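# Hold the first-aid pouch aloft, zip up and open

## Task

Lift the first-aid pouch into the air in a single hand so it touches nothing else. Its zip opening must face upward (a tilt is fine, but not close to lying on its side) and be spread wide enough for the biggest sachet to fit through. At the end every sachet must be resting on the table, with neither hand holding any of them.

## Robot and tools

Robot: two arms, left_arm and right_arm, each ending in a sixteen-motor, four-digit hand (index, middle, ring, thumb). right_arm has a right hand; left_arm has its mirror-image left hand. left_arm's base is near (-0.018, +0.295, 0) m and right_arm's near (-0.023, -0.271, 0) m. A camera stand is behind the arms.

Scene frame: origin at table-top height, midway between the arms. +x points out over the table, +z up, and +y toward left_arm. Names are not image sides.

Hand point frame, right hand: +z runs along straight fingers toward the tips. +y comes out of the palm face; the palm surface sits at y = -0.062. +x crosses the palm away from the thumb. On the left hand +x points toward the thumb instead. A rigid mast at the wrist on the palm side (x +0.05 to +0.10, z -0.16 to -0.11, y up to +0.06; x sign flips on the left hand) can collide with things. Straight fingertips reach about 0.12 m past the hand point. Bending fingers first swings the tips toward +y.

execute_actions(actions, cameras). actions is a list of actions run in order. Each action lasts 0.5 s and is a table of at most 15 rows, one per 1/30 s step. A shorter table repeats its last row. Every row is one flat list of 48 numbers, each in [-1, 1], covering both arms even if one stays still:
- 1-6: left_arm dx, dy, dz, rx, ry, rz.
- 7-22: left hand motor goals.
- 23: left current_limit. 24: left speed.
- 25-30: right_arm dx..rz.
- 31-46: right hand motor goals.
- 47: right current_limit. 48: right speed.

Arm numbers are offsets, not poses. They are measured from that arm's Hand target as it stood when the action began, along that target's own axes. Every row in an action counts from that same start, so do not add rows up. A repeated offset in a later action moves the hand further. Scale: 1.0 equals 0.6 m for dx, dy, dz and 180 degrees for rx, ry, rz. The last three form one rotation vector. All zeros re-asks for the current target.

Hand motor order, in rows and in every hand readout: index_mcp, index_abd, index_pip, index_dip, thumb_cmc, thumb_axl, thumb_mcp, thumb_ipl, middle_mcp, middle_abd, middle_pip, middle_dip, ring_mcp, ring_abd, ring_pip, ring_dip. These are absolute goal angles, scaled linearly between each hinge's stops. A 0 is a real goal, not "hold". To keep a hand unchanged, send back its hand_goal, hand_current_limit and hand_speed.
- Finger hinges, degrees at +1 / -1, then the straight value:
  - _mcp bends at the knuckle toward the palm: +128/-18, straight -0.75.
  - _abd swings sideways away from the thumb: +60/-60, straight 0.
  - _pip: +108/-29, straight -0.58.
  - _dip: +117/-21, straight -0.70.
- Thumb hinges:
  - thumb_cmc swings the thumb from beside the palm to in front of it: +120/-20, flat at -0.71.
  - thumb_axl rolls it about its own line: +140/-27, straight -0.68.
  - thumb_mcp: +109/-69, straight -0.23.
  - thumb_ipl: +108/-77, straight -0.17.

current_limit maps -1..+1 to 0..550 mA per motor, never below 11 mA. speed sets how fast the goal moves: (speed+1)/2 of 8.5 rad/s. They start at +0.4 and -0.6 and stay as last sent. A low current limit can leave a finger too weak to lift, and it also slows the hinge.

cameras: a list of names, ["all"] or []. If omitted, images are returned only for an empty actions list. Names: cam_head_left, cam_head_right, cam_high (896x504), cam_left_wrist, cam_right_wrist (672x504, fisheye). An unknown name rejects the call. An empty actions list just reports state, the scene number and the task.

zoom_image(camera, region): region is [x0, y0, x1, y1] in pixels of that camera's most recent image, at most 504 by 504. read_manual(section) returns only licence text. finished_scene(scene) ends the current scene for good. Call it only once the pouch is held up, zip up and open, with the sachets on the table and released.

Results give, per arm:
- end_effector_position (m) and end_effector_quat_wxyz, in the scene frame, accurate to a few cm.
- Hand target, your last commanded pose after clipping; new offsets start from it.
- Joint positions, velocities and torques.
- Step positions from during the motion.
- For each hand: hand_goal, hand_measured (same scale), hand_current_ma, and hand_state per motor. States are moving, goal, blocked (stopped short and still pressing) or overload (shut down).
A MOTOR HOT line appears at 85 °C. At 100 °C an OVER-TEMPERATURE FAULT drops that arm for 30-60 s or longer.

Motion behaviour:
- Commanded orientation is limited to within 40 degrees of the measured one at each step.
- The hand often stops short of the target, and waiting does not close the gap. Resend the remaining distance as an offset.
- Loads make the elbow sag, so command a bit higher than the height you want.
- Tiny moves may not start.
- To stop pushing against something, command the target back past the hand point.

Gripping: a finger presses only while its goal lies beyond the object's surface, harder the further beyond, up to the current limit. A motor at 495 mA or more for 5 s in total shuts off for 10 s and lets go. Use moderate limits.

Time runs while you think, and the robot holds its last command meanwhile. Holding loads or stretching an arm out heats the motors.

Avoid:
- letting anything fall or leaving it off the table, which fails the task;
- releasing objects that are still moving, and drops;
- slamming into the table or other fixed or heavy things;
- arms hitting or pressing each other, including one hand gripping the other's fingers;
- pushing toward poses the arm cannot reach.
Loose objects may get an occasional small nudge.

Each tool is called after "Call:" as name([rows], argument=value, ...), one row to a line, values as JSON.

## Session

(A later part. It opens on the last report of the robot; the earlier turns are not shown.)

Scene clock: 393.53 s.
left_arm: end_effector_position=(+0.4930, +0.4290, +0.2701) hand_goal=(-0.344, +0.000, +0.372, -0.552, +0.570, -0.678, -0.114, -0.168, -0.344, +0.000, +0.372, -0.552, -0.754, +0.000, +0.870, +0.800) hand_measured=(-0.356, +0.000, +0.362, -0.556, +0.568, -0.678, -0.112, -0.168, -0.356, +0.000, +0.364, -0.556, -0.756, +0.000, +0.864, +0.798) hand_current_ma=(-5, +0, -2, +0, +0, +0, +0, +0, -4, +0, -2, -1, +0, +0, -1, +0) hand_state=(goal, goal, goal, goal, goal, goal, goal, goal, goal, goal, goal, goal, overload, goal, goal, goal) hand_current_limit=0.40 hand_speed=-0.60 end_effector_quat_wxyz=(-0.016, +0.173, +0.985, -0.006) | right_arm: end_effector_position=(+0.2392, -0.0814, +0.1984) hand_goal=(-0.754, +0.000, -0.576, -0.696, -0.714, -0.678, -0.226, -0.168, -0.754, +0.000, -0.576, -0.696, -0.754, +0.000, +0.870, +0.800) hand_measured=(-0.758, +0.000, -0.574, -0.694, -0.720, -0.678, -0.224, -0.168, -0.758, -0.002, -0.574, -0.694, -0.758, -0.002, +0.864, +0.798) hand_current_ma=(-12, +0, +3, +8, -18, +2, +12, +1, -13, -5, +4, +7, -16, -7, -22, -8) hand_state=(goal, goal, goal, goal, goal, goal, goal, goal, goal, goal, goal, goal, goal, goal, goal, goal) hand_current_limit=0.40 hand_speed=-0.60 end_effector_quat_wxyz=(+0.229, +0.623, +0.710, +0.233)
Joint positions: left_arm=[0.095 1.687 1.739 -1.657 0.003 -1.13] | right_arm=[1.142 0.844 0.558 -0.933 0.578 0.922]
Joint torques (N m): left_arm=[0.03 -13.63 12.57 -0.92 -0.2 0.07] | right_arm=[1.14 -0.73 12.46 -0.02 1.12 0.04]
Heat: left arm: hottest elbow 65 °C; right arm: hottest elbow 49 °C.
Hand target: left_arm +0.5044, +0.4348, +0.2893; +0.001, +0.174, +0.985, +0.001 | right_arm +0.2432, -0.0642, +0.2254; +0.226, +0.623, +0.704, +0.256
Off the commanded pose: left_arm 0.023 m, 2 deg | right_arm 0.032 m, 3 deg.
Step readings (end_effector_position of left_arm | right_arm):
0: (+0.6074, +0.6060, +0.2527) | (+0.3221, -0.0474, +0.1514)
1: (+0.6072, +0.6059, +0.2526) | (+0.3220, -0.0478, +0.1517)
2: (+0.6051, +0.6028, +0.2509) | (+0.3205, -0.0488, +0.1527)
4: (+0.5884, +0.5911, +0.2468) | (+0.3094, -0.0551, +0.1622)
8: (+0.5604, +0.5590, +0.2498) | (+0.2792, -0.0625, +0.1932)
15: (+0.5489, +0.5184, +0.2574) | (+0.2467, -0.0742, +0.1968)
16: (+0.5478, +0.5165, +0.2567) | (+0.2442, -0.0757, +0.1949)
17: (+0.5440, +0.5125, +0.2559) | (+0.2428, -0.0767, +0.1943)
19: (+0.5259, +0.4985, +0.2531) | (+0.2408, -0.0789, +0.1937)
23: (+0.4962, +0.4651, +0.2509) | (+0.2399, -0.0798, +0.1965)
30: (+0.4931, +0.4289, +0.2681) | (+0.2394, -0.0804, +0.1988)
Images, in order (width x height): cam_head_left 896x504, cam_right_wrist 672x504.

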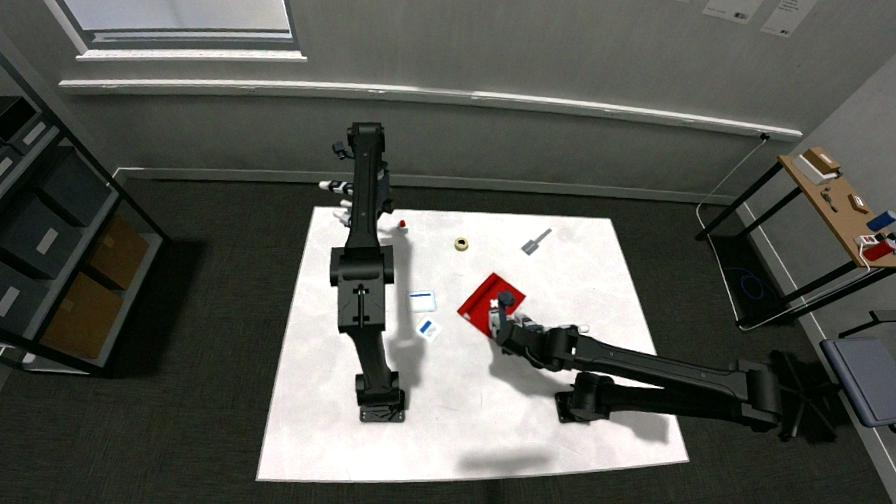

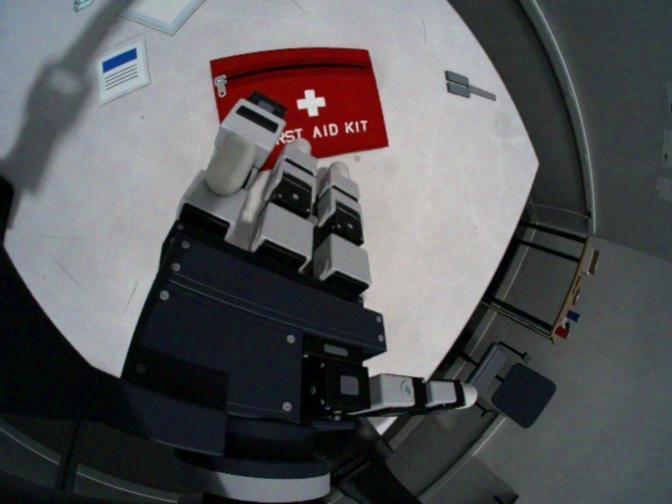

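Call:
execute_actions([
  [[-0.003,-0.116,0,0,0,0.2222,-0.343,0,0.372,-0.551,0.571,-0.678,-0.114,-0.168,-0.343,0,0.372,-0.551,-0.754,0,0.87,0.8,0.4,-0.6,-0.0845,0.0605,0.04,-0.015,0.1112,-0.1115,-0.754,0,-0.576,-0.696,-0.714,-0.678,-0.226,-0.168,-0.754,0,-0.576,-0.696,-0.754,0,0.87,0.8,0.4,-0.6]],
  [[-0.077,-0.087,0,0,0,0.2222,-0.343,0,0.372,-0.551,0.571,-0.678,-0.114,-0.168,-0.343,0,0.372,-0.551,-0.754,0,0.87,0.8,0.4,-0.6,-0.108,0.023,0.011,-0.015,0.1112,-0.1115,-0.754,0,-0.576,-0.696,-0.714,-0.678,-0.226,-0.168,-0.754,0,-0.576,-0.696,-0.754,0,0.87,0.8,0.4,-0.6]],
  [[-0.115,-0.017,0,0,0,0.2222,-0.343,0,0.372,-0.551,0.571,-0.678,-0.114,-0.168,-0.343,0,0.372,-0.551,-0.754,0,0.87,0.8,0.4,-0.6,-0.106,-0.015,-0.029,-0.015,0.1112,-0.1115,-0.754,0,-0.576,-0.696,-0.714,-0.678,-0.226,-0.168,-0.754,0,-0.576,-0.696,-0.754,0,0.87,0.8,0.4,-0.6]],
], cameras=["cam_left_wrist","cam_right_wrist","cam_head_left","cam_high"])

Scene clock: 437.37 s.
left_arm: end_effector_position=(+0.4238, +0.2355, +0.2753) hand_goal=(-0.344, +0.000, +0.372, -0.552, +0.570, -0.678, -0.114, -0.168, -0.344, +0.000, +0.372, -0.552, -0.754, +0.000, +0.870, +0.800) hand_measured=(-0.352, +0.000, +0.364, -0.556, +0.570, -0.678, -0.112, -0.168, -0.350, +0.000, +0.366, -0.556, -0.758, +0.000, +0.864, +0.798) hand_current_ma=(-2, +0, -2, +0, +0, +0, +0, +0, -2, +0, -1, -1, +0, +0, -1, +0) hand_state=(goal, goal, goal, goal, goal, goal, goal, goal, goal, goal, goal, goal, overload, goal, goal, goal) hand_current_limit=0.40 hand_speed=-0.60 end_effector_quat_wxyz=(-0.018, +0.937, +0.350, -0.015) | right_arm: end_effector_position=(+0.3733, -0.1988, +0.2246) hand_goal=(-0.754, +0.000, -0.576, -0.696, -0.714, -0.678, -0.226, -0.168, -0.754, +0.000, -0.576, -0.696, -0.754, +0.000, +0.870, +0.800) hand_measured=(-0.760, +0.000, -0.576, -0.694, -0.722, -0.678, -0.222, -0.168, -0.760, +0.000, -0.576, -0.694, -0.760, -0.002, +0.866, +0.798) hand_current_ma=(-24, +1, +1, +8, -26, +2, +14, +1, -25, -1, +1, +7, -23, -6, -16, -7) hand_state=(goal, goal, goal, goal, goal, goal, goal, goal, goal, goal, goal, goal, goal, goal, goal, goal) hand_current_limit=0.40 hand_speed=-0.60 end_effector_quat_wxyz=(+0.068, +0.093, +0.883, +0.455)
Joint positions: left_arm=[-0.035 1.332 1.364 -1.645 -0.021 0.82] | right_arm=[-0.331 1.389 0.878 -1.147 -0.953 -1.723]
Joint torques (N m): left_arm=[0.62 -8.47 10.86 0.49 0.47 0.11] | right_arm=[0.26 -7.12 10.37 -0.61 -0.74 -0.22]
Heat: left arm: hottest elbow 59 °C; right arm: hottest elbow 56 °C.
Hand target: left_arm +0.4382, +0.2364, +0.2890; +0.000, +0.940, +0.342, +0.001 | right_arm +0.3905, -0.1989, +0.2365; -0.007, -0.016, +0.906, +0.422
Off the commanded pose: left_arm 0.020 m, 3 deg | right_arm 0.021 m, 16 deg.
Step readings (end_effector_position of left_arm | right_arm):
0: (+0.4930, +0.4290, +0.2701) | (+0.2392, -0.0814, +0.1984)
1: (+0.4932, +0.4290, +0.2701) | (+0.2391, -0.0810, +0.1983)
2: (+0.4946, +0.4274, +0.2699) | (+0.2401, -0.0796, +0.1988)
4: (+0.4936, +0.4221, +0.2675) | (+0.2486, -0.0831, +0.2046)
8: (+0.4718, +0.3919, +0.2650) | (+0.2692, -0.1098, +0.2331)
15: (+0.4713, +0.3649, +0.2886) | (+0.2825, -0.1121, +0.2376)
16: (+0.4718, +0.3647, +0.2896) | (+0.2836, -0.1120, +0.2346)
17: (+0.4729, +0.3627, +0.2888) | (+0.2861, -0.1140, +0.2329)
19: (+0.4691, +0.3528, +0.2823) | (+0.2945, -0.1224, +0.2327)
23: (+0.4495, +0.3294, +0.2709) | (+0.3180, -0.1593, +0.2355)
30: (+0.4490, +0.3048, +0.2822) | (+0.3276, -0.1647, +0.2157)
31: (+0.4497, +0.3029, +0.2824) | (+0.3281, -0.1642, +0.2096)
32: (+0.4497, +0.3005, +0.2817) | (+0.3295, -0.1658, +0.2055)
34: (+0.4465, +0.2890, +0.2787) | (+0.3369, -0.1753, +0.2011)
38: (+0.4350, +0.2685, +0.2755) | (+0.3651, -0.2061, +0.2012)
45: (+0.4273, +0.2432, +0.2779) | (+0.3862, -0.2078, +0.2121)
Images, in order (width x height): cam_head_left 896x504, cam_high 896x504, cam_left_wrist 672x504, cam_right_wrist 672x504.

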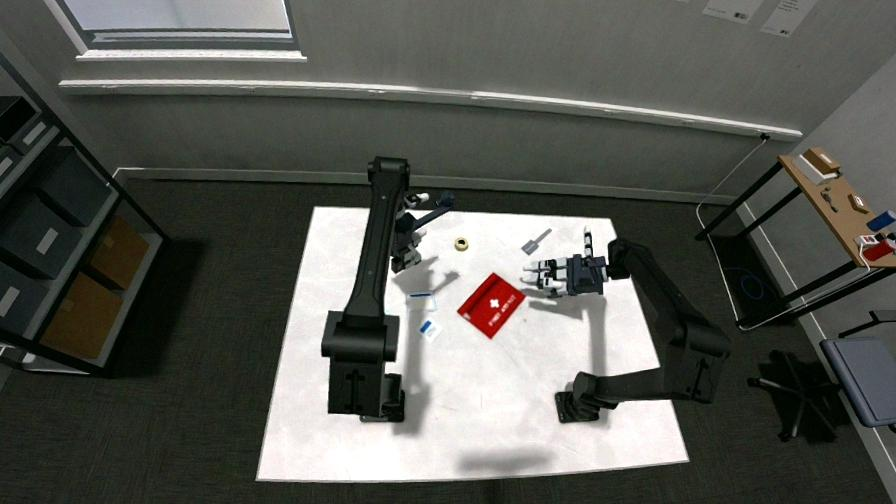

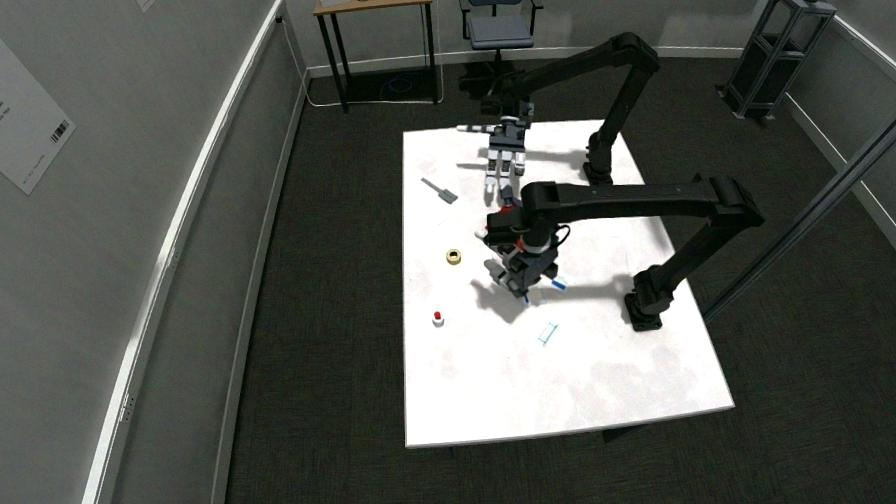

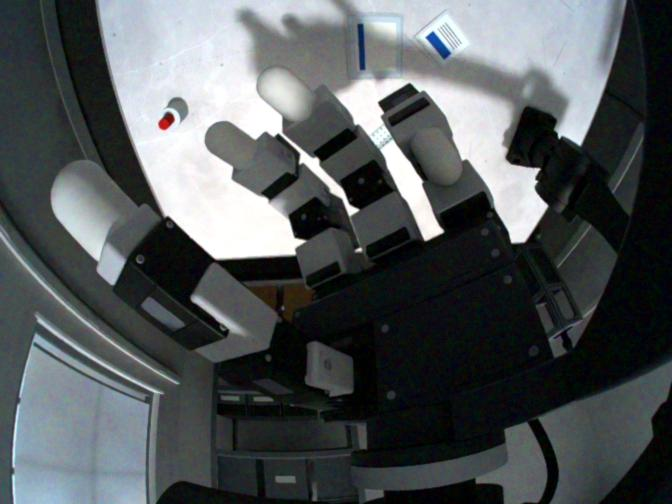

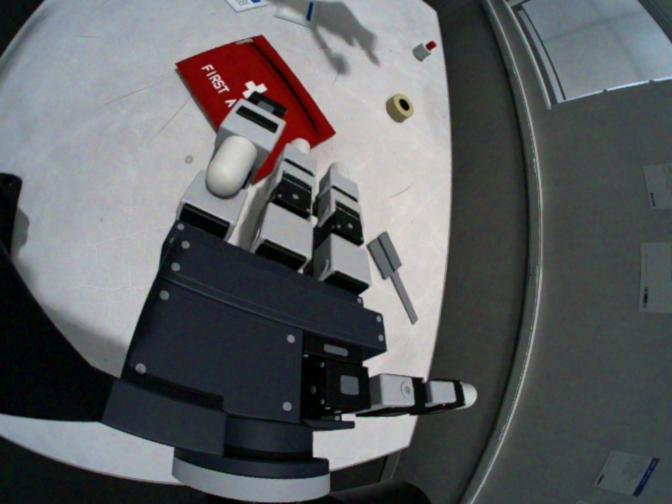

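Call:
execute_actions([
  [[-0.163,0.103,0.033,0,0,0.2222,-0.343,0,0.372,-0.551,0.571,-0.678,-0.114,-0.168,-0.343,0,0.372,-0.551,-0.754,0,0.87,0.8,0.4,-0.6,0,0,0,0,0,0,-0.754,0,-0.576,-0.696,-0.714,-0.678,-0.226,-0.168,-0.754,0,-0.576,-0.696,-0.754,0,0.87,0.8,0.4,-0.6]],
  [[-0.036,0.1,0.058,0.1126,0.0377,0.098,-0.343,0,0.372,-0.551,0.571,-0.678,-0.114,-0.168,-0.343,0,0.372,-0.551,-0.754,0,0.87,0.8,0.4,-0.6,0,0,0,0,0,0,-0.754,0,-0.576,-0.696,-0.714,-0.678,-0.226,-0.168,-0.754,0,-0.576,-0.696,-0.754,0,0.87,0.8,0.4,-0.6]],
  [[-0.002,0.12,0.018,0.1126,0.0377,0.098,-0.343,0,0.372,-0.551,0.571,-0.678,-0.114,-0.168,-0.343,0,0.372,-0.551,-0.754,0,0.87,0.8,0.4,-0.6,0,0,0,0,0,0,-0.754,0,-0.576,-0.696,-0.714,-0.678,-0.226,-0.168,-0.754,0,-0.576,-0.696,-0.754,0,0.87,0.8,0.4,-0.6]],
], cameras=["cam_left_wrist","cam_right_wrist","cam_high"])

Scene clock: 486.40 s.
left_arm: end_effector_position=(+0.3495, +0.0109, +0.1752) hand_goal=(-0.344, +0.000, +0.372, -0.552, +0.570, -0.678, -0.114, -0.168, -0.344, +0.000, +0.372, -0.552, -0.754, +0.000, +0.870, +0.800) hand_measured=(-0.344, +0.000, +0.366, -0.556, +0.570, -0.678, -0.110, -0.168, -0.344, +0.000, +0.366, -0.556, -0.584, +0.000, +0.864, +0.798) hand_current_ma=(+0, +0, -1, +0, +0, +0, +1, +0, +0, +0, -1, -1, +0, +0, -1, +0) hand_state=(goal, goal, goal, goal, goal, goal, goal, goal, goal, goal, goal, goal, overload, goal, goal, goal) hand_current_limit=0.40 hand_speed=-0.60 end_effector_quat_wxyz=(-0.344, +0.885, -0.299, +0.098) | right_arm: end_effector_position=(+0.3794, -0.2014, +0.2269) hand_goal=(-0.754, +0.000, -0.576, -0.696, -0.714, -0.678, -0.226, -0.168, -0.754, +0.000, -0.576, -0.696, -0.754, +0.000, +0.870, +0.800) hand_measured=(-0.760, +0.000, -0.576, -0.694, -0.722, -0.678, -0.222, -0.168, -0.760, +0.000, -0.576, -0.694, -0.760, -0.002, +0.866, +0.798) hand_current_ma=(-24, +0, +1, +8, -26, +2, +14, +1, -25, -1, +1, +7, -23, -6, -16, -7) hand_state=(goal, goal, goal, goal, goal, goal, goal, goal, goal, goal, goal, goal, goal, goal, goal, goal) hand_current_limit=0.40 hand_speed=-0.60 end_effector_quat_wxyz=(-0.011, +0.001, +0.905, +0.424)
Joint positions: left_arm=[-0.772 1.568 1.372 -1.525 -0.718 1.392] | right_arm=[-0.315 1.553 1.097 -1.48 -0.816 -2.027]
Joint torques (N m): left_arm=[0.21 -12.28 11.92 -0.95 -0.91 0.08] | right_arm=[1.03 -9.11 10.06 -1.16 -0.6 -0.21]
Heat: left arm: hottest elbow 60 °C; right arm: hottest elbow 59 °C.
Hand target: left_arm +0.3625, +0.0060, +0.1981; -0.341, +0.885, -0.296, +0.115 | right_arm +0.3905, -0.1990, +0.2364; -0.007, -0.016, +0.906, +0.422
Off the commanded pose: left_arm 0.027 m, 2 deg | right_arm 0.015 m, 2 deg.
Step readings (end_effector_position of left_arm | right_arm):
0: (+0.4238, +0.2355, +0.2753) | (+0.3733, -0.1988, +0.2246)
1: (+0.4235, +0.2351, +0.2753) | (+0.3733, -0.1988, +0.2247)
2: (+0.4226, +0.2309, +0.2755) | (+0.3722, -0.1989, +0.2234)
4: (+0.4187, +0.2159, +0.2755) | (+0.3720, -0.2001, +0.2225)
8: (+0.4049, +0.1689, +0.2721) | (+0.3831, -0.2043, +0.2237)
15: (+0.3921, +0.1323, +0.2563) | (+0.3834, -0.2036, +0.2241)
16: (+0.3926, +0.1323, +0.2541) | (+0.3825, -0.2031, +0.2244)
17: (+0.3922, +0.1325, +0.2503) | (+0.3819, -0.2026, +0.2248)
19: (+0.3949, +0.1388, +0.2401) | (+0.3811, -0.2021, +0.2253)
23: (+0.3809, +0.0969, +0.2314) | (+0.3806, -0.2019, +0.2267)
30: (+0.3626, +0.0635, +0.2210) | (+0.3798, -0.2017, +0.2270)
31: (+0.3641, +0.0658, +0.2199) | (+0.3798, -0.2017, +0.2270)
32: (+0.3666, +0.0704, +0.2179) | (+0.3798, -0.2017, +0.2268)
34: (+0.3745, +0.0780, +0.2132) | (+0.3797, -0.2017, +0.2269)
38: (+0.3604, +0.0390, +0.1954) | (+0.3795, -0.2015, +0.2268)
45: (+0.3414, +0.0052, +0.1722) | (+0.3794, -0.2014, +0.2269)
Images, in order (width x height): cam_high 896x504, cam_left_wrist 672x504, cam_right_wrist 672x504.

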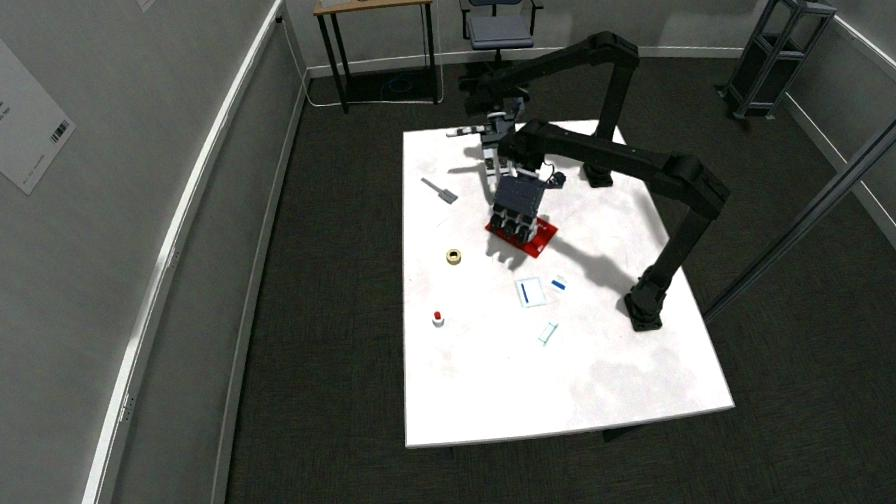

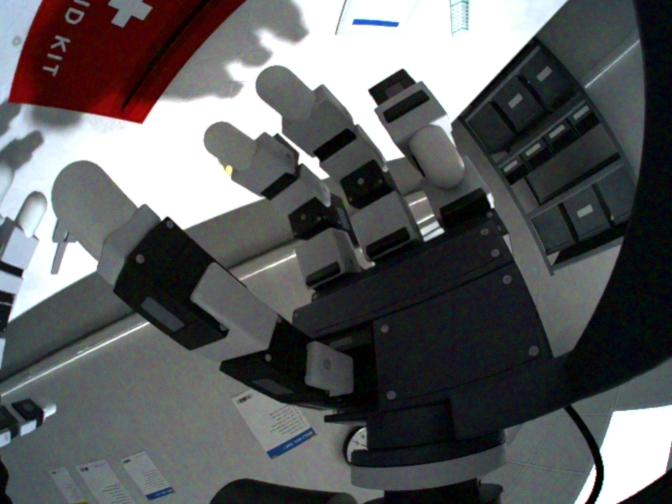

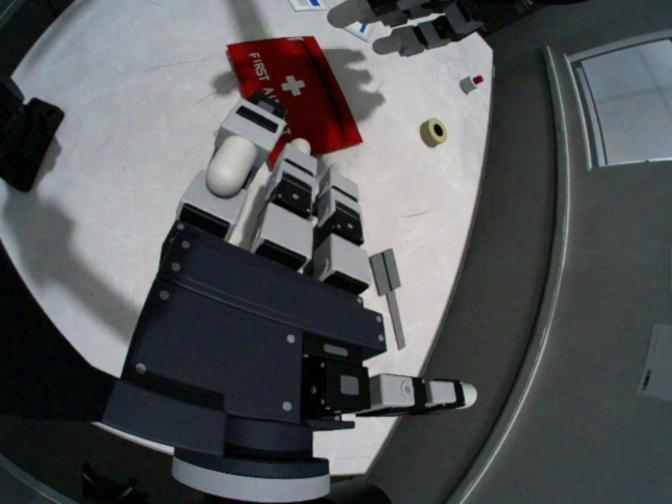

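Call:
execute_actions([
  [[-0.013,0.078,0.065,0,0,0,-0.343,0,0.372,-0.551,0.571,-0.678,-0.114,-0.168,-0.343,0,0.372,-0.551,-0.754,0,0.87,0.8,0.4,-0.6,0.0275,0.0167,0.1133,0,0,0,-0.754,0,-0.576,-0.696,-0.714,-0.678,-0.226,-0.168,-0.754,0,-0.576,-0.696,-0.754,0,0.87,0.8,0.4,-0.6]],
  [[0,0,0,0,0,0,-0.343,0,0.372,-0.551,0.571,-0.678,-0.114,-0.168,-0.343,0,0.372,-0.551,-0.754,0,0.87,0.8,0.4,-0.6,0,-0.051,0.0429,0,0,0,-0.754,0,-0.576,-0.696,-0.714,-0.678,-0.226,-0.168,-0.754,0,-0.576,-0.696,-0.754,0,0.87,0.8,0.4,-0.6]],
], cameras=["cam_left_wrist","cam_right_wrist"])

Call:
zoom_image(camera="cam_left_wrist", region=[0, 0, 400, 260])

Scene clock: 539.20 s.
left_arm: end_effector_position=(+0.3490, +0.0113, +0.1326) hand_goal=(-0.344, +0.000, +0.372, -0.552, +0.570, -0.678, -0.114, -0.168, -0.344, +0.000, +0.372, -0.552, -0.754, +0.000, +0.870, +0.800) hand_measured=(-0.344, +0.000, +0.366, -0.556, +0.568, -0.678, -0.110, -0.168, -0.344, +0.000, +0.366, -0.556, -0.562, +0.000, +0.864, +0.798) hand_current_ma=(+0, +0, -1, +0, +0, +0, +1, +0, +0, +0, -1, -1, +0, +0, -1, +0) hand_state=(goal, goal, goal, goal, goal, goal, goal, goal, goal, goal, goal, goal, overload, goal, goal, goal) hand_current_limit=0.40 hand_speed=-0.60 end_effector_quat_wxyz=(-0.342, +0.886, -0.297, +0.101) | right_arm: end_effector_position=(+0.3740, -0.1441, +0.1671) hand_goal=(-0.754, +0.000, -0.576, -0.696, -0.714, -0.678, -0.226, -0.168, -0.754, +0.000, -0.576, -0.696, -0.754, +0.000, +0.870, +0.800) hand_measured=(-0.760, +0.000, -0.576, -0.694, -0.722, -0.678, -0.222, -0.168, -0.760, +0.000, -0.576, -0.694, -0.760, -0.002, +0.866, +0.798) hand_current_ma=(-26, +0, +1, +8, -27, +2, +14, +1, -26, -1, +1, +7, -23, -6, -14, -7) hand_state=(goal, goal, goal, goal, goal, goal, goal, goal, goal, goal, goal, goal, goal, goal, goal, goal) hand_current_limit=0.40 hand_speed=-0.60 end_effector_quat_wxyz=(+0.002, -0.021, +0.909, +0.415)
Joint positions: left_arm=[-0.773 1.589 1.282 -1.407 -0.718 1.39] | right_arm=[-0.172 1.565 0.948 -1.152 -0.839 -1.863]
Joint torques (N m): left_arm=[-1.55 -12.04 8.24 0.1 -0.75 -0.18] | right_arm=[0.26 -9.11 5.12 0.17 -1.24 0.02]
Heat: left arm: hottest elbow 63 °C; right arm: hottest elbow 60 °C.
Hand target: left_arm +0.3512, +0.0037, +0.1379; -0.341, +0.885, -0.296, +0.115 | right_arm +0.3721, -0.1410, +0.1604; -0.007, -0.016, +0.906, +0.422
Off the commanded pose: left_arm 0.009 m, 2 deg | right_arm 0.008 m, 1 deg.
Step readings (end_effector_position of left_arm | right_arm):
0: (+0.3495, +0.0109, +0.1752) | (+0.3794, -0.2014, +0.2269)
1: (+0.3495, +0.0109, +0.1752) | (+0.3793, -0.2011, +0.2269)
2: (+0.3497, +0.0107, +0.1750) | (+0.3800, -0.1981, +0.2263)
4: (+0.3518, +0.0084, +0.1700) | (+0.3820, -0.1909, +0.2215)
8: (+0.3501, +0.0104, +0.1484) | (+0.3732, -0.1616, +0.2057)
15: (+0.3482, +0.0122, +0.1326) | (+0.3715, -0.1439, +0.1961)
16: (+0.3484, +0.0118, +0.1326) | (+0.3724, -0.1441, +0.1961)
17: (+0.3487, +0.0115, +0.1326) | (+0.3736, -0.1441, +0.1951)
19: (+0.3487, +0.0115, +0.1326) | (+0.3744, -0.1443, +0.1902)
23: (+0.3490, +0.0113, +0.1326) | (+0.3716, -0.1438, +0.1762)
30: (+0.3490, +0.0113, +0.1326) | (+0.3732, -0.1440, +0.1672)
Images, in order (width x height): cam_left_wrist 672x504, cam_right_wrist 672x504.

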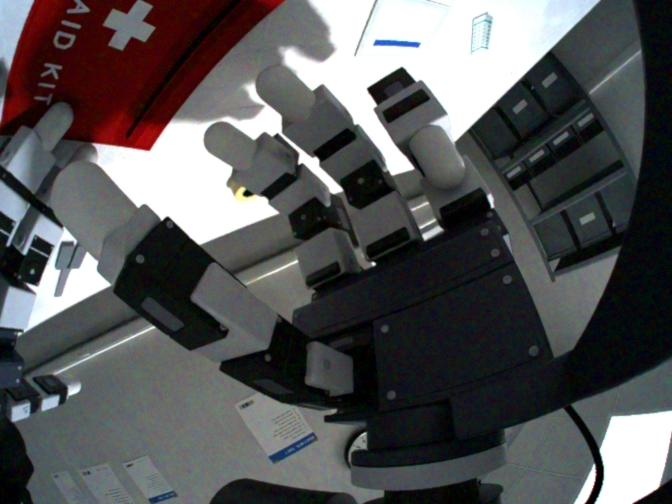

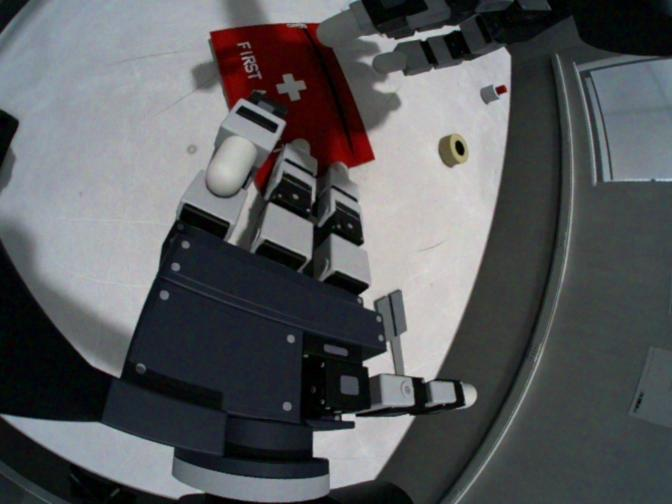

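Scaled by 1.260 from the camera's 672x504 image, which has a finer 960x720 frame.

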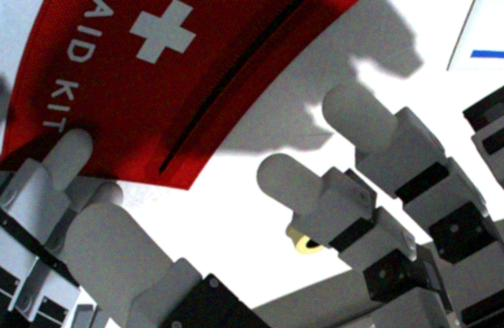

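Call:
execute_actions([
  [[-0.0198,0.0555,0.0463,0,0,0,-0.343,0,0.372,-0.551,0.571,-0.678,-0.114,-0.168,-0.343,0,0.372,-0.551,-0.754,0,0.87,0.8,0.4,-0.6,0.0327,-0.0015,0.0243,0,0,0,-0.754,0,-0.576,-0.696,-0.714,-0.678,-0.226,-0.168,-0.754,0,-0.576,-0.696,-0.754,0,0.87,0.8,0.4,-0.6]],
  [[0,0,0,0,0,0,-0.343,0,0.372,-0.551,0.571,-0.678,-0.114,-0.168,-0.343,0,0.372,-0.551,-0.754,0,0.87,0.8,0.4,-0.6,0,-0.0153,0.0128,0,0,0,-0.754,0,-0.576,-0.696,-0.714,-0.678,-0.226,-0.168,-0.754,0,-0.576,-0.696,-0.754,0,0.87,0.8,0.4,-0.6]],
], cameras=["cam_left_wrist","cam_right_wrist"])

Call:
zoom_image(camera="cam_left_wrist", region=[0, 0, 400, 260])

Call:
zoom_image(camera="cam_right_wrist", region=[180, 0, 520, 220])

Scene clock: 575.67 s.
left_arm: end_effector_position=(+0.3349, +0.0137, +0.0903) hand_goal=(-0.344, +0.000, +0.372, -0.552, +0.570, -0.678, -0.114, -0.168, -0.344, +0.000, +0.372, -0.552, -0.754, +0.000, +0.870, +0.800) hand_measured=(-0.344, +0.000, +0.366, -0.556, +0.568, -0.678, -0.110, -0.168, -0.344, +0.000, +0.366, -0.556, -0.558, +0.000, +0.864, +0.798) hand_current_ma=(+0, +0, -1, +0, +0, +0, +1, +0, +0, +0, -1, -1, +0, +0, -1, +0) hand_state=(goal, goal, goal, goal, goal, goal, goal, goal, goal, goal, goal, goal, overload, goal, goal, goal) hand_current_limit=0.40 hand_speed=-0.60 end_effector_quat_wxyz=(-0.343, +0.885, -0.299, +0.102) | right_arm: end_effector_position=(+0.3578, -0.1381, +0.1508) hand_goal=(-0.754, +0.000, -0.576, -0.696, -0.714, -0.678, -0.226, -0.168, -0.754, +0.000, -0.576, -0.696, -0.754, +0.000, +0.870, +0.800) hand_measured=(-0.740, +0.000, -0.568, -0.692, -0.722, -0.678, -0.222, -0.168, -0.740, +0.002, -0.566, -0.692, -0.760, -0.002, +0.866, +0.798) hand_current_ma=(+54, -1, +31, +16, -27, +2, +14, +1, +59, +3, +40, +12, -23, -6, -14, -7) hand_state=(goal, goal, goal, goal, goal, goal, goal, goal, goal, goal, goal, goal, goal, goal, goal, goal) hand_current_limit=0.40 hand_speed=-0.60 end_effector_quat_wxyz=(+0.005, -0.016, +0.906, +0.423)
Joint positions: left_arm=[-0.792 1.603 1.179 -1.306 -0.718 1.369] | right_arm=[-0.165 1.552 0.869 -1.071 -0.859 -1.84]
Joint torques (N m): left_arm=[-1.26 -11.52 7.84 0.12 -0.65 -0.21] | right_arm=[1.2 -8.47 4.23 0.29 -0.63 0.06]
Heat: left arm: hottest elbow 58 °C; right arm: hottest elbow 56 °C.
Hand target: left_arm +0.3382, +0.0062, +0.0947; -0.341, +0.885, -0.296, +0.115 | right_arm +0.3522, -0.1313, +0.1384; -0.007, -0.016, +0.906, +0.422
Off the commanded pose: left_arm 0.009 m, 2 deg | right_arm 0.015 m, 1 deg.
Step readings (end_effector_position of left_arm | right_arm):
0: (+0.3490, +0.0113, +0.1326) | (+0.3740, -0.1441, +0.1671)
1: (+0.3488, +0.0115, +0.1324) | (+0.3741, -0.1442, +0.1669)
2: (+0.3488, +0.0106, +0.1304) | (+0.3734, -0.1440, +0.1659)
4: (+0.3482, +0.0096, +0.1230) | (+0.3703, -0.1433, +0.1614)
8: (+0.3363, +0.0158, +0.1001) | (+0.3601, -0.1401, +0.1529)
15: (+0.3352, +0.0148, +0.0903) | (+0.3584, -0.1384, +0.1533)
16: (+0.3349, +0.0144, +0.0903) | (+0.3585, -0.1384, +0.1532)
17: (+0.3349, +0.0139, +0.0903) | (+0.3586, -0.1384, +0.1528)
19: (+0.3348, +0.0137, +0.0903) | (+0.3581, -0.1383, +0.1521)
23: (+0.3348, +0.0137, +0.0903) | (+0.3577, -0.1382, +0.1512)
30: (+0.3349, +0.0137, +0.0903) | (+0.3576, -0.1381, +0.1508)
Images, in order (width x height): cam_left_wrist 672x504, cam_right_wrist 672x504.

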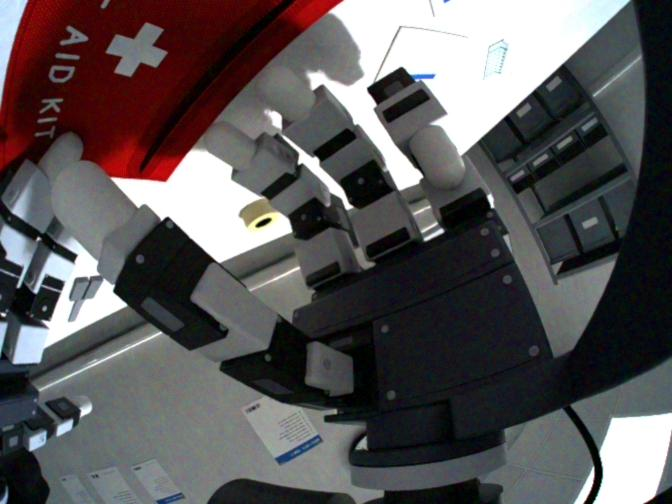

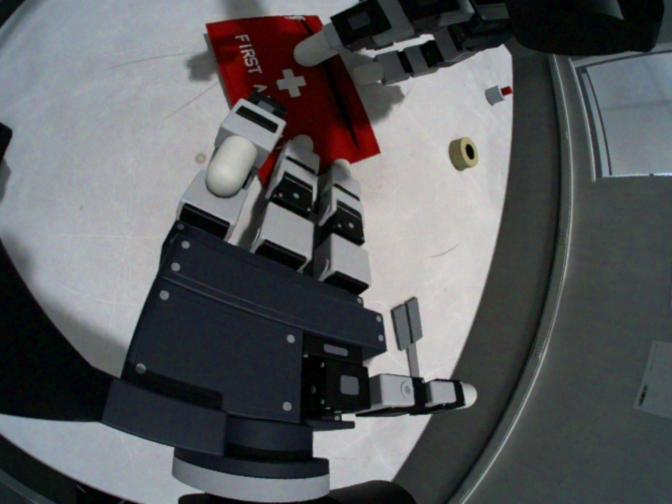

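Scaled by 1.260 from the camera's 672x504 image, which has a finer 960x720 frame.

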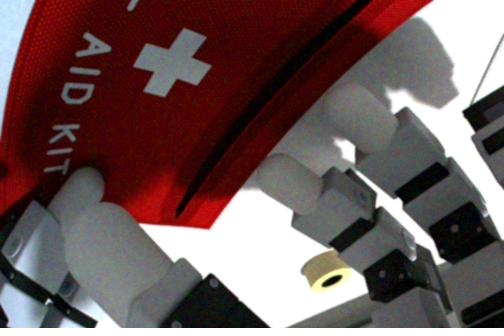

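Scaled by 1.482 from the camera's 672x504 image, which has a finer 960x720 frame.

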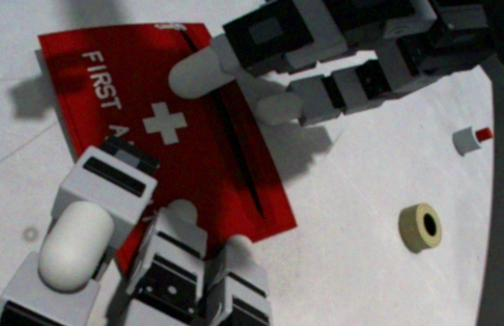

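Call:
execute_actions([
  [[0,0.0348,0.0088,0,0,0,-0.343,0,0.372,-0.551,0.571,-0.678,-0.114,-0.168,-0.343,0,0.372,-0.551,-0.754,0,0.87,0.8,0.4,-0.6,0,0,0,0,0,0,-0.754,0,-0.576,-0.696,-0.714,-0.678,-0.226,-0.168,-0.754,0,-0.576,-0.696,-0.754,0,0.87,0.8,0.4,-0.6]],
], cameras=["cam_left_wrist","cam_right_wrist"])

Call:
zoom_image(camera="cam_left_wrist", region=[0, 0, 400, 260])

Call:
zoom_image(camera="cam_right_wrist", region=[180, 0, 520, 220])

Scene clock: 625.70 s.
left_arm: end_effector_position=(+0.3296, +0.0031, +0.0758) hand_goal=(-0.344, +0.000, +0.372, -0.552, +0.570, -0.678, -0.114, -0.168, -0.344, +0.000, +0.372, -0.552, -0.754, +0.000, +0.870, +0.800) hand_measured=(-0.344, +0.000, +0.366, -0.556, +0.568, -0.678, -0.110, -0.168, -0.344, +0.000, +0.366, -0.556, -0.556, +0.000, +0.864, +0.798) hand_current_ma=(+0, +0, -1, +0, +0, +0, +1, +0, +0, +0, -1, -1, +0, +0, -1, +0) hand_state=(goal, goal, goal, goal, goal, goal, goal, goal, goal, goal, goal, goal, overload, goal, goal, goal) hand_current_limit=0.40 hand_speed=-0.60 end_effector_quat_wxyz=(-0.343, +0.885, -0.298, +0.106) | right_arm: end_effector_position=(+0.3578, -0.1381, +0.1508) hand_goal=(-0.754, +0.000, -0.576, -0.696, -0.714, -0.678, -0.226, -0.168, -0.754, +0.000, -0.576, -0.696, -0.754, +0.000, +0.870, +0.800) hand_measured=(-0.740, +0.000, -0.568, -0.692, -0.722, -0.678, -0.222, -0.168, -0.740, +0.002, -0.566, -0.692, -0.760, -0.002, +0.866, +0.798) hand_current_ma=(+54, -1, +31, +16, -27, +2, +14, +1, +59, +3, +40, +12, -23, -6, -14, -7) hand_state=(goal, goal, goal, goal, goal, goal, goal, goal, goal, goal, goal, goal, goal, goal, goal, goal) hand_current_limit=0.40 hand_speed=-0.60 end_effector_quat_wxyz=(+0.005, -0.016, +0.906, +0.423)
Joint positions: left_arm=[-0.819 1.629 1.168 -1.283 -0.718 1.335] | right_arm=[-0.165 1.552 0.869 -1.071 -0.859 -1.84]
Joint torques (N m): left_arm=[-1.26 -11.34 7.34 0.08 -0.47 -0.2] | right_arm=[1.14 -8.53 4.23 0.29 -0.64 0.05]
Heat: left arm: hottest elbow 53 °C; right arm: hottest elbow 51 °C.
Hand target: left_arm +0.3310, -0.0035, +0.0768; -0.341, +0.885, -0.296, +0.115 | right_arm +0.3522, -0.1313, +0.1384; -0.007, -0.016, +0.906, +0.422
Off the commanded pose: left_arm 0.007 m, 1 deg | right_arm 0.015 m, 1 deg.
Step readings (end_effector_position of left_arm | right_arm):
0: (+0.3349, +0.0137, +0.0903) | (+0.3578, -0.1381, +0.1508)
1: (+0.3348, +0.0135, +0.0903) | (+0.3578, -0.1381, +0.1508)
2: (+0.3348, +0.0128, +0.0903) | (+0.3578, -0.1381, +0.1508)
4: (+0.3341, +0.0091, +0.0894) | (+0.3578, -0.1381, +0.1508)
8: (+0.3327, +0.0051, +0.0828) | (+0.3578, -0.1381, +0.1508)
15: (+0.3300, +0.0045, +0.0757) | (+0.3578, -0.1381, +0.1508)
Images, in order (width x height): cam_left_wrist 672x504, cam_right_wrist 672x504.

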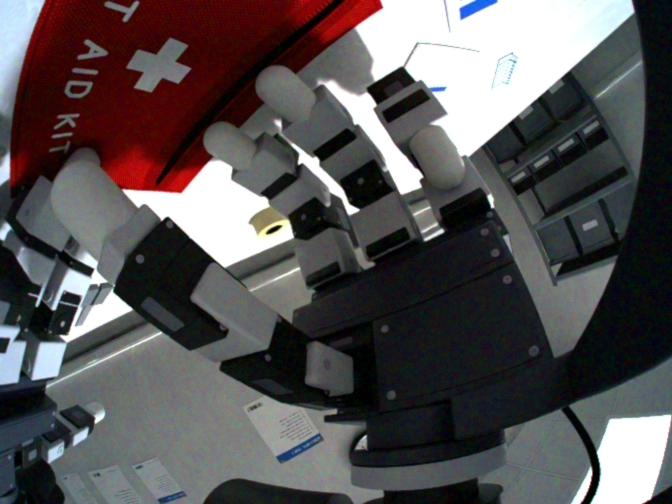

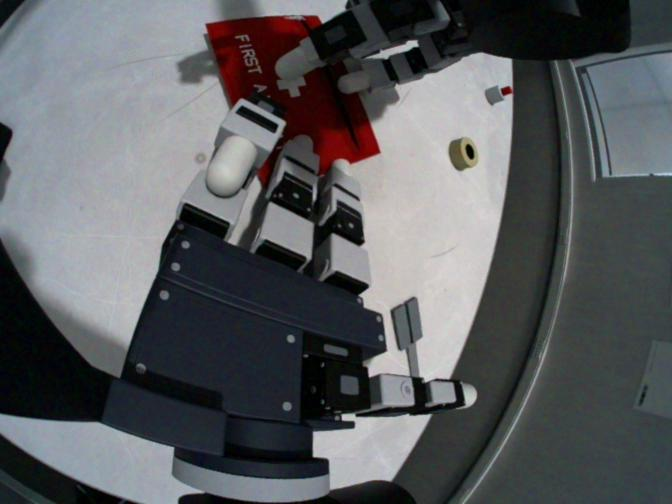

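Scaled by 1.260 from the camera's 672x504 image, which has a finer 960x720 frame.

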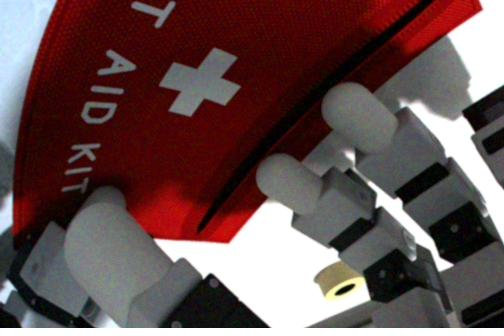

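Scaled by 1.482 from the camera's 672x504 image, which has a finer 960x720 frame.

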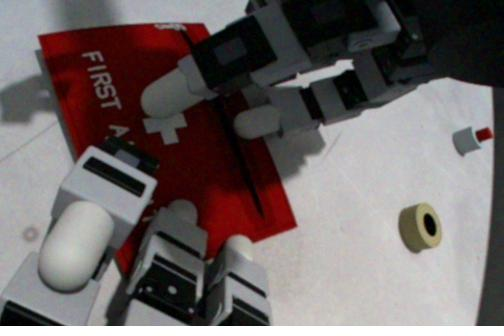

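Call:
execute_actions([
  [[0,0.0217,0.0365,0,0,0,-0.343,0,0.372,-0.551,0.571,-0.678,-0.114,-0.168,-0.343,0,0.372,-0.551,-0.754,0,0.87,0.8,0.4,-0.6,0,0,0,0,0,0,-0.754,0,-0.576,-0.696,-0.714,-0.678,-0.226,-0.168,-0.754,0,-0.576,-0.696,-0.754,0,0.87,0.8,0.4,-0.6]],
], cameras=["cam_left_wrist","cam_right_wrist"])

Call:
zoom_image(camera="cam_left_wrist", region=[0, 0, 400, 260])

Call:
zoom_image(camera="cam_right_wrist", region=[180, 0, 520, 220])

Scene clock: 649.77 s.
left_arm: end_effector_position=(+0.3319, +0.0004, +0.0563) hand_goal=(-0.344, +0.000, +0.372, -0.552, +0.570, -0.678, -0.114, -0.168, -0.344, +0.000, +0.372, -0.552, -0.754, +0.000, +0.870, +0.800) hand_measured=(-0.330, +0.000, +0.390, -0.544, +0.568, -0.678, -0.110, -0.168, -0.338, +0.000, +0.376, -0.550, -0.552, +0.000, +0.864, +0.798) hand_current_ma=(+5, +0, +8, +2, +0, +0, +1, +0, +1, +0, +0, +0, +0, +0, -1, +0) hand_state=(goal, goal, goal, goal, goal, goal, goal, goal, goal, goal, goal, goal, overload, goal, goal, goal) hand_current_limit=0.40 hand_speed=-0.60 end_effector_quat_wxyz=(-0.338, +0.886, -0.296, +0.114) | right_arm: end_effector_position=(+0.3578, -0.1381, +0.1508) hand_goal=(-0.754, +0.000, -0.576, -0.696, -0.714, -0.678, -0.226, -0.168, -0.754, +0.000, -0.576, -0.696, -0.754, +0.000, +0.870, +0.800) hand_measured=(-0.740, +0.000, -0.568, -0.692, -0.722, -0.678, -0.222, -0.168, -0.740, +0.002, -0.566, -0.692, -0.760, -0.002, +0.866, +0.798) hand_current_ma=(+54, -1, +31, +16, -27, +2, +14, +1, +60, +3, +40, +13, -23, -6, -14, -7) hand_state=(goal, goal, goal, goal, goal, goal, goal, goal, goal, goal, goal, goal, goal, goal, goal, goal) hand_current_limit=0.40 hand_speed=-0.60 end_effector_quat_wxyz=(+0.005, -0.016, +0.906, +0.423)
Joint positions: left_arm=[-0.819 1.649 1.136 -1.209 -0.718 1.34] | right_arm=[-0.165 1.552 0.869 -1.071 -0.859 -1.84]
Joint torques (N m): left_arm=[-0.62 -10.93 6.64 0.17 -0.57 -0.07] | right_arm=[1.2 -8.47 4.23 0.28 -0.63 0.05]
Heat: left arm: hottest elbow 51 °C; right arm: hottest elbow 50 °C.
Hand target: left_arm +0.3340, +0.0006, +0.0519; -0.341, +0.885, -0.296, +0.115 | right_arm +0.3522, -0.1313, +0.1384; -0.007, -0.016, +0.906, +0.422
Off the commanded pose: left_arm 0.005 m, 0 deg | right_arm 0.015 m, 1 deg.
Step readings (end_effector_position of left_arm | right_arm):
0: (+0.3296, +0.0031, +0.0758) | (+0.3578, -0.1381, +0.1508)
1: (+0.3296, +0.0031, +0.0758) | (+0.3578, -0.1381, +0.1508)
2: (+0.3298, +0.0027, +0.0750) | (+0.3578, -0.1381, +0.1508)
4: (+0.3316, +0.0008, +0.0716) | (+0.3578, -0.1381, +0.1508)
8: (+0.3309, +0.0017, +0.0594) | (+0.3578, -0.1381, +0.1508)
15: (+0.3318, +0.0006, +0.0563) | (+0.3578, -0.1381, +0.1508)
Images, in order (width x height): cam_left_wrist 672x504, cam_right_wrist 672x504.

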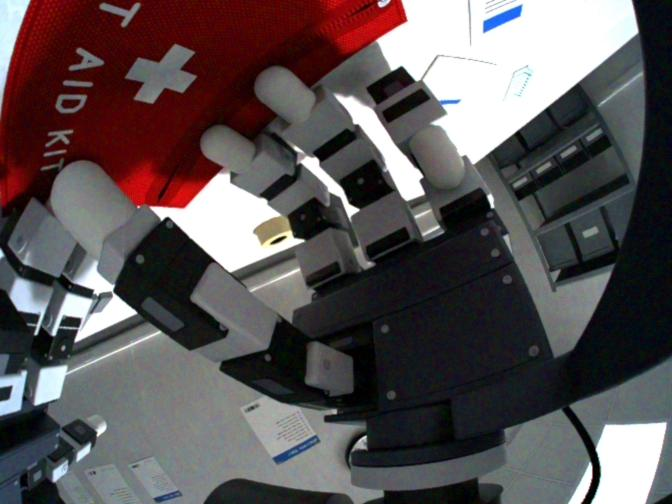

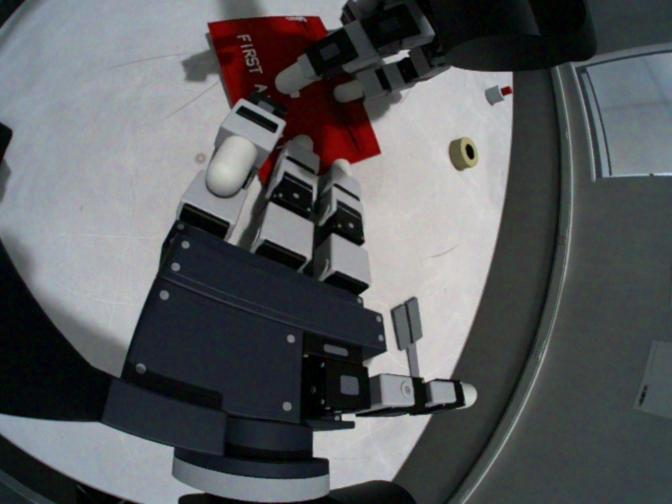

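Scaled by 1.260 from the camera's 672x504 image, which has a finer 960x720 frame.

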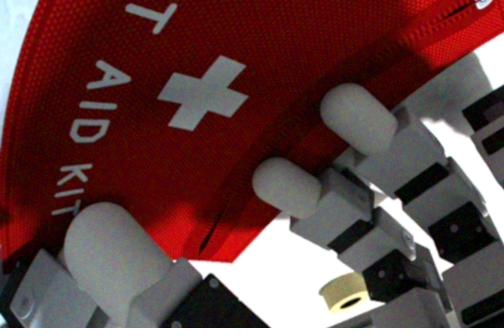

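Scaled by 1.482 from the camera's 672x504 image, which has a finer 960x720 frame.

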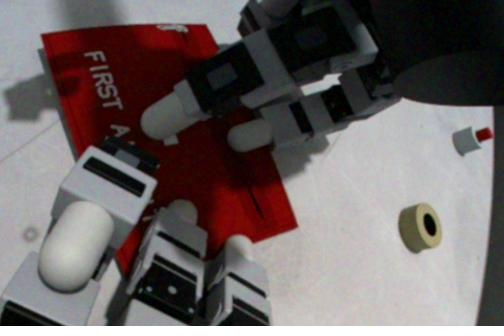

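Call:
execute_actions([
  [[0,-0.0324,-0.0111,0,0,0,-0.343,0,0.372,-0.551,0.571,-0.678,-0.114,-0.168,-0.343,0,0.372,-0.551,-0.754,0,0.87,0.8,0.4,-0.6,0,0,0,0,0,0,-0.754,0,-0.576,-0.696,-0.714,-0.678,-0.226,-0.168,-0.754,0,-0.576,-0.696,-0.754,0,0.87,0.8,0.4,-0.6]],
  [[0,0.0223,0.0248,0,0,0,-0.343,0,0.372,-0.551,0.571,-0.678,-0.114,-0.168,-0.343,0,0.372,-0.551,-0.754,0,0.87,0.8,0.4,-0.6,0,0,0,0,0,0,-0.754,0,-0.576,-0.696,-0.714,-0.678,-0.226,-0.168,-0.754,0,-0.576,-0.696,-0.754,0,0.87,0.8,0.4,-0.6]],
], cameras=["cam_left_wrist"])

Call:
zoom_image(camera="cam_left_wrist", region=[0, 0, 400, 260])

Scene clock: 668.73 s.
left_arm: end_effector_position=(+0.3350, +0.0040, +0.0557) hand_goal=(-0.344, +0.000, +0.372, -0.552, +0.570, -0.678, -0.114, -0.168, -0.344, +0.000, +0.372, -0.552, -0.754, +0.000, +0.870, +0.800) hand_measured=(-0.328, +0.000, +0.390, -0.542, +0.568, -0.678, -0.110, -0.168, -0.336, +0.000, +0.378, -0.548, -0.552, +0.000, +0.864, +0.798) hand_current_ma=(+8, +0, +9, +2, +0, +0, +1, +0, +2, +0, +1, +0, +0, +0, -1, +0) hand_state=(goal, goal, goal, goal, goal, goal, goal, goal, goal, goal, goal, goal, overload, goal, goal, goal) hand_current_limit=0.40 hand_speed=-0.60 end_effector_quat_wxyz=(-0.337, +0.887, -0.294, +0.116) | right_arm: end_effector_position=(+0.3578, -0.1381, +0.1508) hand_goal=(-0.754, +0.000, -0.576, -0.696, -0.714, -0.678, -0.226, -0.168, -0.754, +0.000, -0.576, -0.696, -0.754, +0.000, +0.870, +0.800) hand_measured=(-0.740, +0.000, -0.568, -0.692, -0.722, -0.678, -0.222, -0.168, -0.740, +0.002, -0.566, -0.692, -0.760, -0.002, +0.866, +0.798) hand_current_ma=(+54, -1, +31, +16, -27, +2, +14, +1, +60, +3, +40, +13, -23, -6, -14, -7) hand_state=(goal, goal, goal, goal, goal, goal, goal, goal, goal, goal, goal, goal, goal, goal, goal, goal) hand_current_limit=0.40 hand_speed=-0.60 end_effector_quat_wxyz=(+0.005, -0.016, +0.906, +0.423)
Joint positions: left_arm=[-0.808 1.645 1.129 -1.195 -0.718 1.349] | right_arm=[-0.165 1.552 0.869 -1.071 -0.859 -1.84]
Joint torques (N m): left_arm=[0.56 -10.81 6.31 0.23 -0.71 0.11] | right_arm=[1.08 -8.41 4.23 0.28 -0.63 0.05]
Heat: left arm: hottest elbow 50 °C; right arm: hottest elbow 49 °C.
Hand target: left_arm +0.3401, +0.0085, +0.0499; -0.341, +0.885, -0.296, +0.115 | right_arm +0.3522, -0.1313, +0.1384; -0.007, -0.016, +0.906, +0.422
Off the commanded pose: left_arm 0.009 m, 1 deg | right_arm 0.015 m, 1 deg.
Step readings (end_effector_position of left_arm | right_arm):
0: (+0.3319, +0.0004, +0.0563) | (+0.3578, -0.1381, +0.1508)
1: (+0.3319, +0.0004, +0.0563) | (+0.3578, -0.1381, +0.1508)
2: (+0.3319, +0.0004, +0.0563) | (+0.3578, -0.1381, +0.1508)
4: (+0.3323, +0.0008, +0.0563) | (+0.3578, -0.1381, +0.1508)
8: (+0.3344, +0.0033, +0.0574) | (+0.3578, -0.1381, +0.1508)
15: (+0.3347, +0.0042, +0.0580) | (+0.3578, -0.1381, +0.1508)
16: (+0.3347, +0.0042, +0.0580) | (+0.3578, -0.1381, +0.1508)
17: (+0.3347, +0.0042, +0.0580) | (+0.3578, -0.1381, +0.1508)
19: (+0.3353, +0.0039, +0.0576) | (+0.3578, -0.1381, +0.1508)
23: (+0.3347, +0.0045, +0.0561) | (+0.3578, -0.1381, +0.1508)
30: (+0.3350, +0.0040, +0.0557) | (+0.3578, -0.1381, +0.1508)
Images, in order (width x height): cam_left_wrist 672x504.

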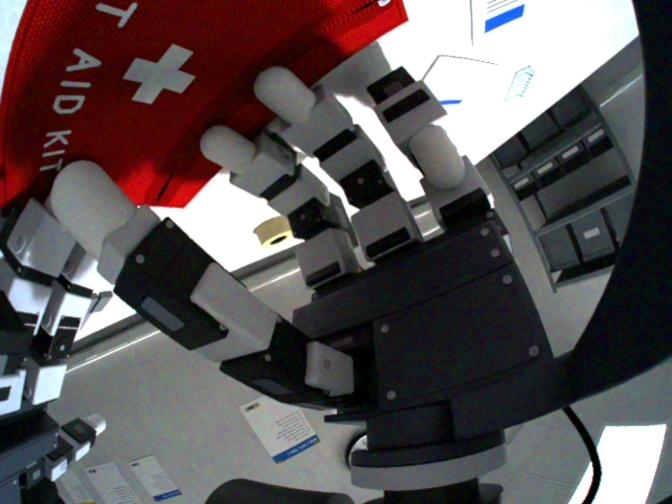

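Scaled by 1.260 from the camera's 672x504 image, which has a finer 960x720 frame.

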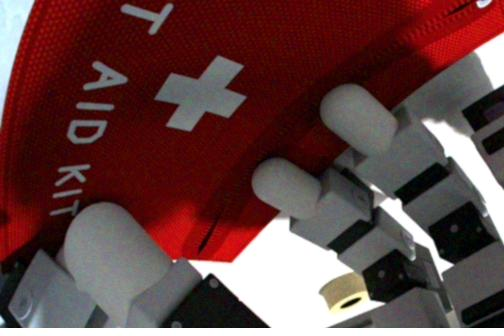

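Call:
execute_actions([
  [[0,-0.0648,-0.054,0,0,0,-0.343,0,0.372,-0.551,0.571,-0.678,-0.114,-0.168,-0.343,0,0.372,-0.551,-0.754,0,0.87,0.8,0.4,-0.6,0,0,0,0,0,0,-0.754,0,-0.576,-0.696,-0.714,-0.678,-0.226,-0.168,-0.754,0,-0.576,-0.696,-0.754,0,0.87,0.8,0.4,-0.6]],
], cameras=["cam_left_wrist"])

Call:
zoom_image(camera="cam_left_wrist", region=[0, 0, 400, 260])

Scene clock: 679.57 s.
left_arm: end_effector_position=(+0.3309, +0.0196, +0.0786) hand_goal=(-0.344, +0.000, +0.372, -0.552, +0.570, -0.678, -0.114, -0.168, -0.344, +0.000, +0.372, -0.552, -0.754, +0.000, +0.870, +0.800) hand_measured=(-0.340, +0.000, +0.374, -0.550, +0.568, -0.678, -0.110, -0.168, -0.340, +0.000, +0.372, -0.550, -0.550, +0.000, +0.864, +0.798) hand_current_ma=(+1, +0, +0, +0, +0, +0, +1, +0, +1, +0, +0, +0, +0, +0, -1, +0) hand_state=(goal, goal, goal, goal, goal, goal, goal, goal, goal, goal, goal, goal, overload, goal, goal, goal) hand_current_limit=0.40 hand_speed=-0.60 end_effector_quat_wxyz=(-0.343, +0.885, -0.297, +0.102) | right_arm: end_effector_position=(+0.3578, -0.1381, +0.1508) hand_goal=(-0.754, +0.000, -0.576, -0.696, -0.714, -0.678, -0.226, -0.168, -0.754, +0.000, -0.576, -0.696, -0.754, +0.000, +0.870, +0.800) hand_measured=(-0.740, +0.000, -0.568, -0.692, -0.722, -0.678, -0.222, -0.168, -0.740, +0.002, -0.566, -0.692, -0.760, -0.002, +0.866, +0.798) hand_current_ma=(+54, -1, +31, +16, -27, +2, +14, +1, +60, +3, +40, +13, -23, -6, -14, -7) hand_state=(goal, goal, goal, goal, goal, goal, goal, goal, goal, goal, goal, goal, goal, goal, goal, goal) hand_current_limit=0.40 hand_speed=-0.60 end_effector_quat_wxyz=(+0.005, -0.016, +0.906, +0.423)
Joint positions: left_arm=[-0.789 1.598 1.139 -1.268 -0.718 1.371] | right_arm=[-0.165 1.552 0.869 -1.071 -0.859 -1.84]
Joint torques (N m): left_arm=[0.44 -12.16 10.62 -1.26 -0.82 0.11] | right_arm=[1.14 -8.47 4.22 0.27 -0.63 0.06]
Heat: left arm: hottest elbow 50 °C; right arm: hottest elbow 49 °C.
Hand target: left_arm +0.3443, +0.0143, +0.1000; -0.341, +0.885, -0.296, +0.115 | right_arm +0.3522, -0.1313, +0.1384; -0.007, -0.016, +0.906, +0.422
Off the commanded pose: left_arm 0.026 m, 1 deg | right_arm 0.015 m, 1 deg.
Step readings (end_effector_position of left_arm | right_arm):
0: (+0.3350, +0.0040, +0.0557) | (+0.3578, -0.1381, +0.1508)
1: (+0.3350, +0.0040, +0.0557) | (+0.3578, -0.1381, +0.1508)
2: (+0.3353, +0.0045, +0.0560) | (+0.3578, -0.1381, +0.1508)
4: (+0.3344, +0.0070, +0.0581) | (+0.3578, -0.1381, +0.1508)
8: (+0.3296, +0.0168, +0.0673) | (+0.3578, -0.1381, +0.1508)
15: (+0.3311, +0.0188, +0.0784) | (+0.3578, -0.1381, +0.1508)
Images, in order (width x height): cam_left_wrist 672x504.

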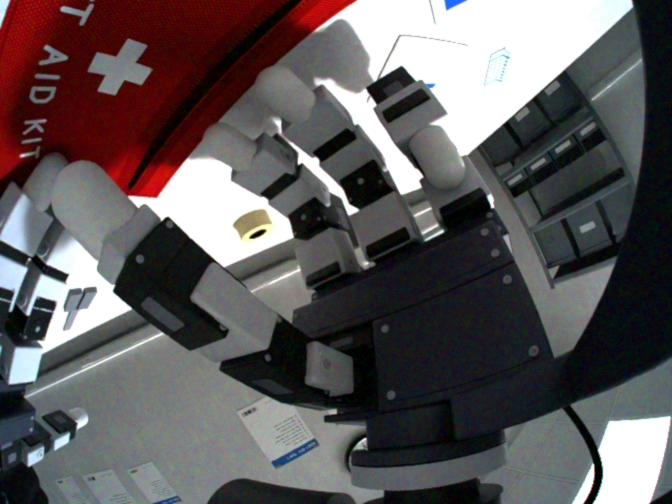

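Scaled by 1.260 from the camera's 672x504 image, which has a finer 960x720 frame.

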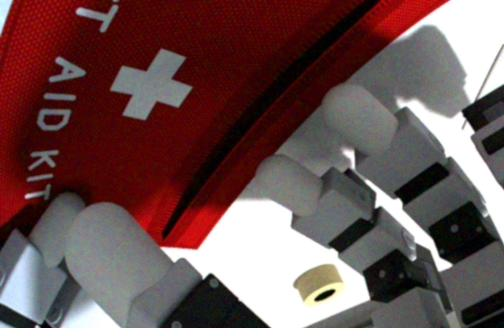

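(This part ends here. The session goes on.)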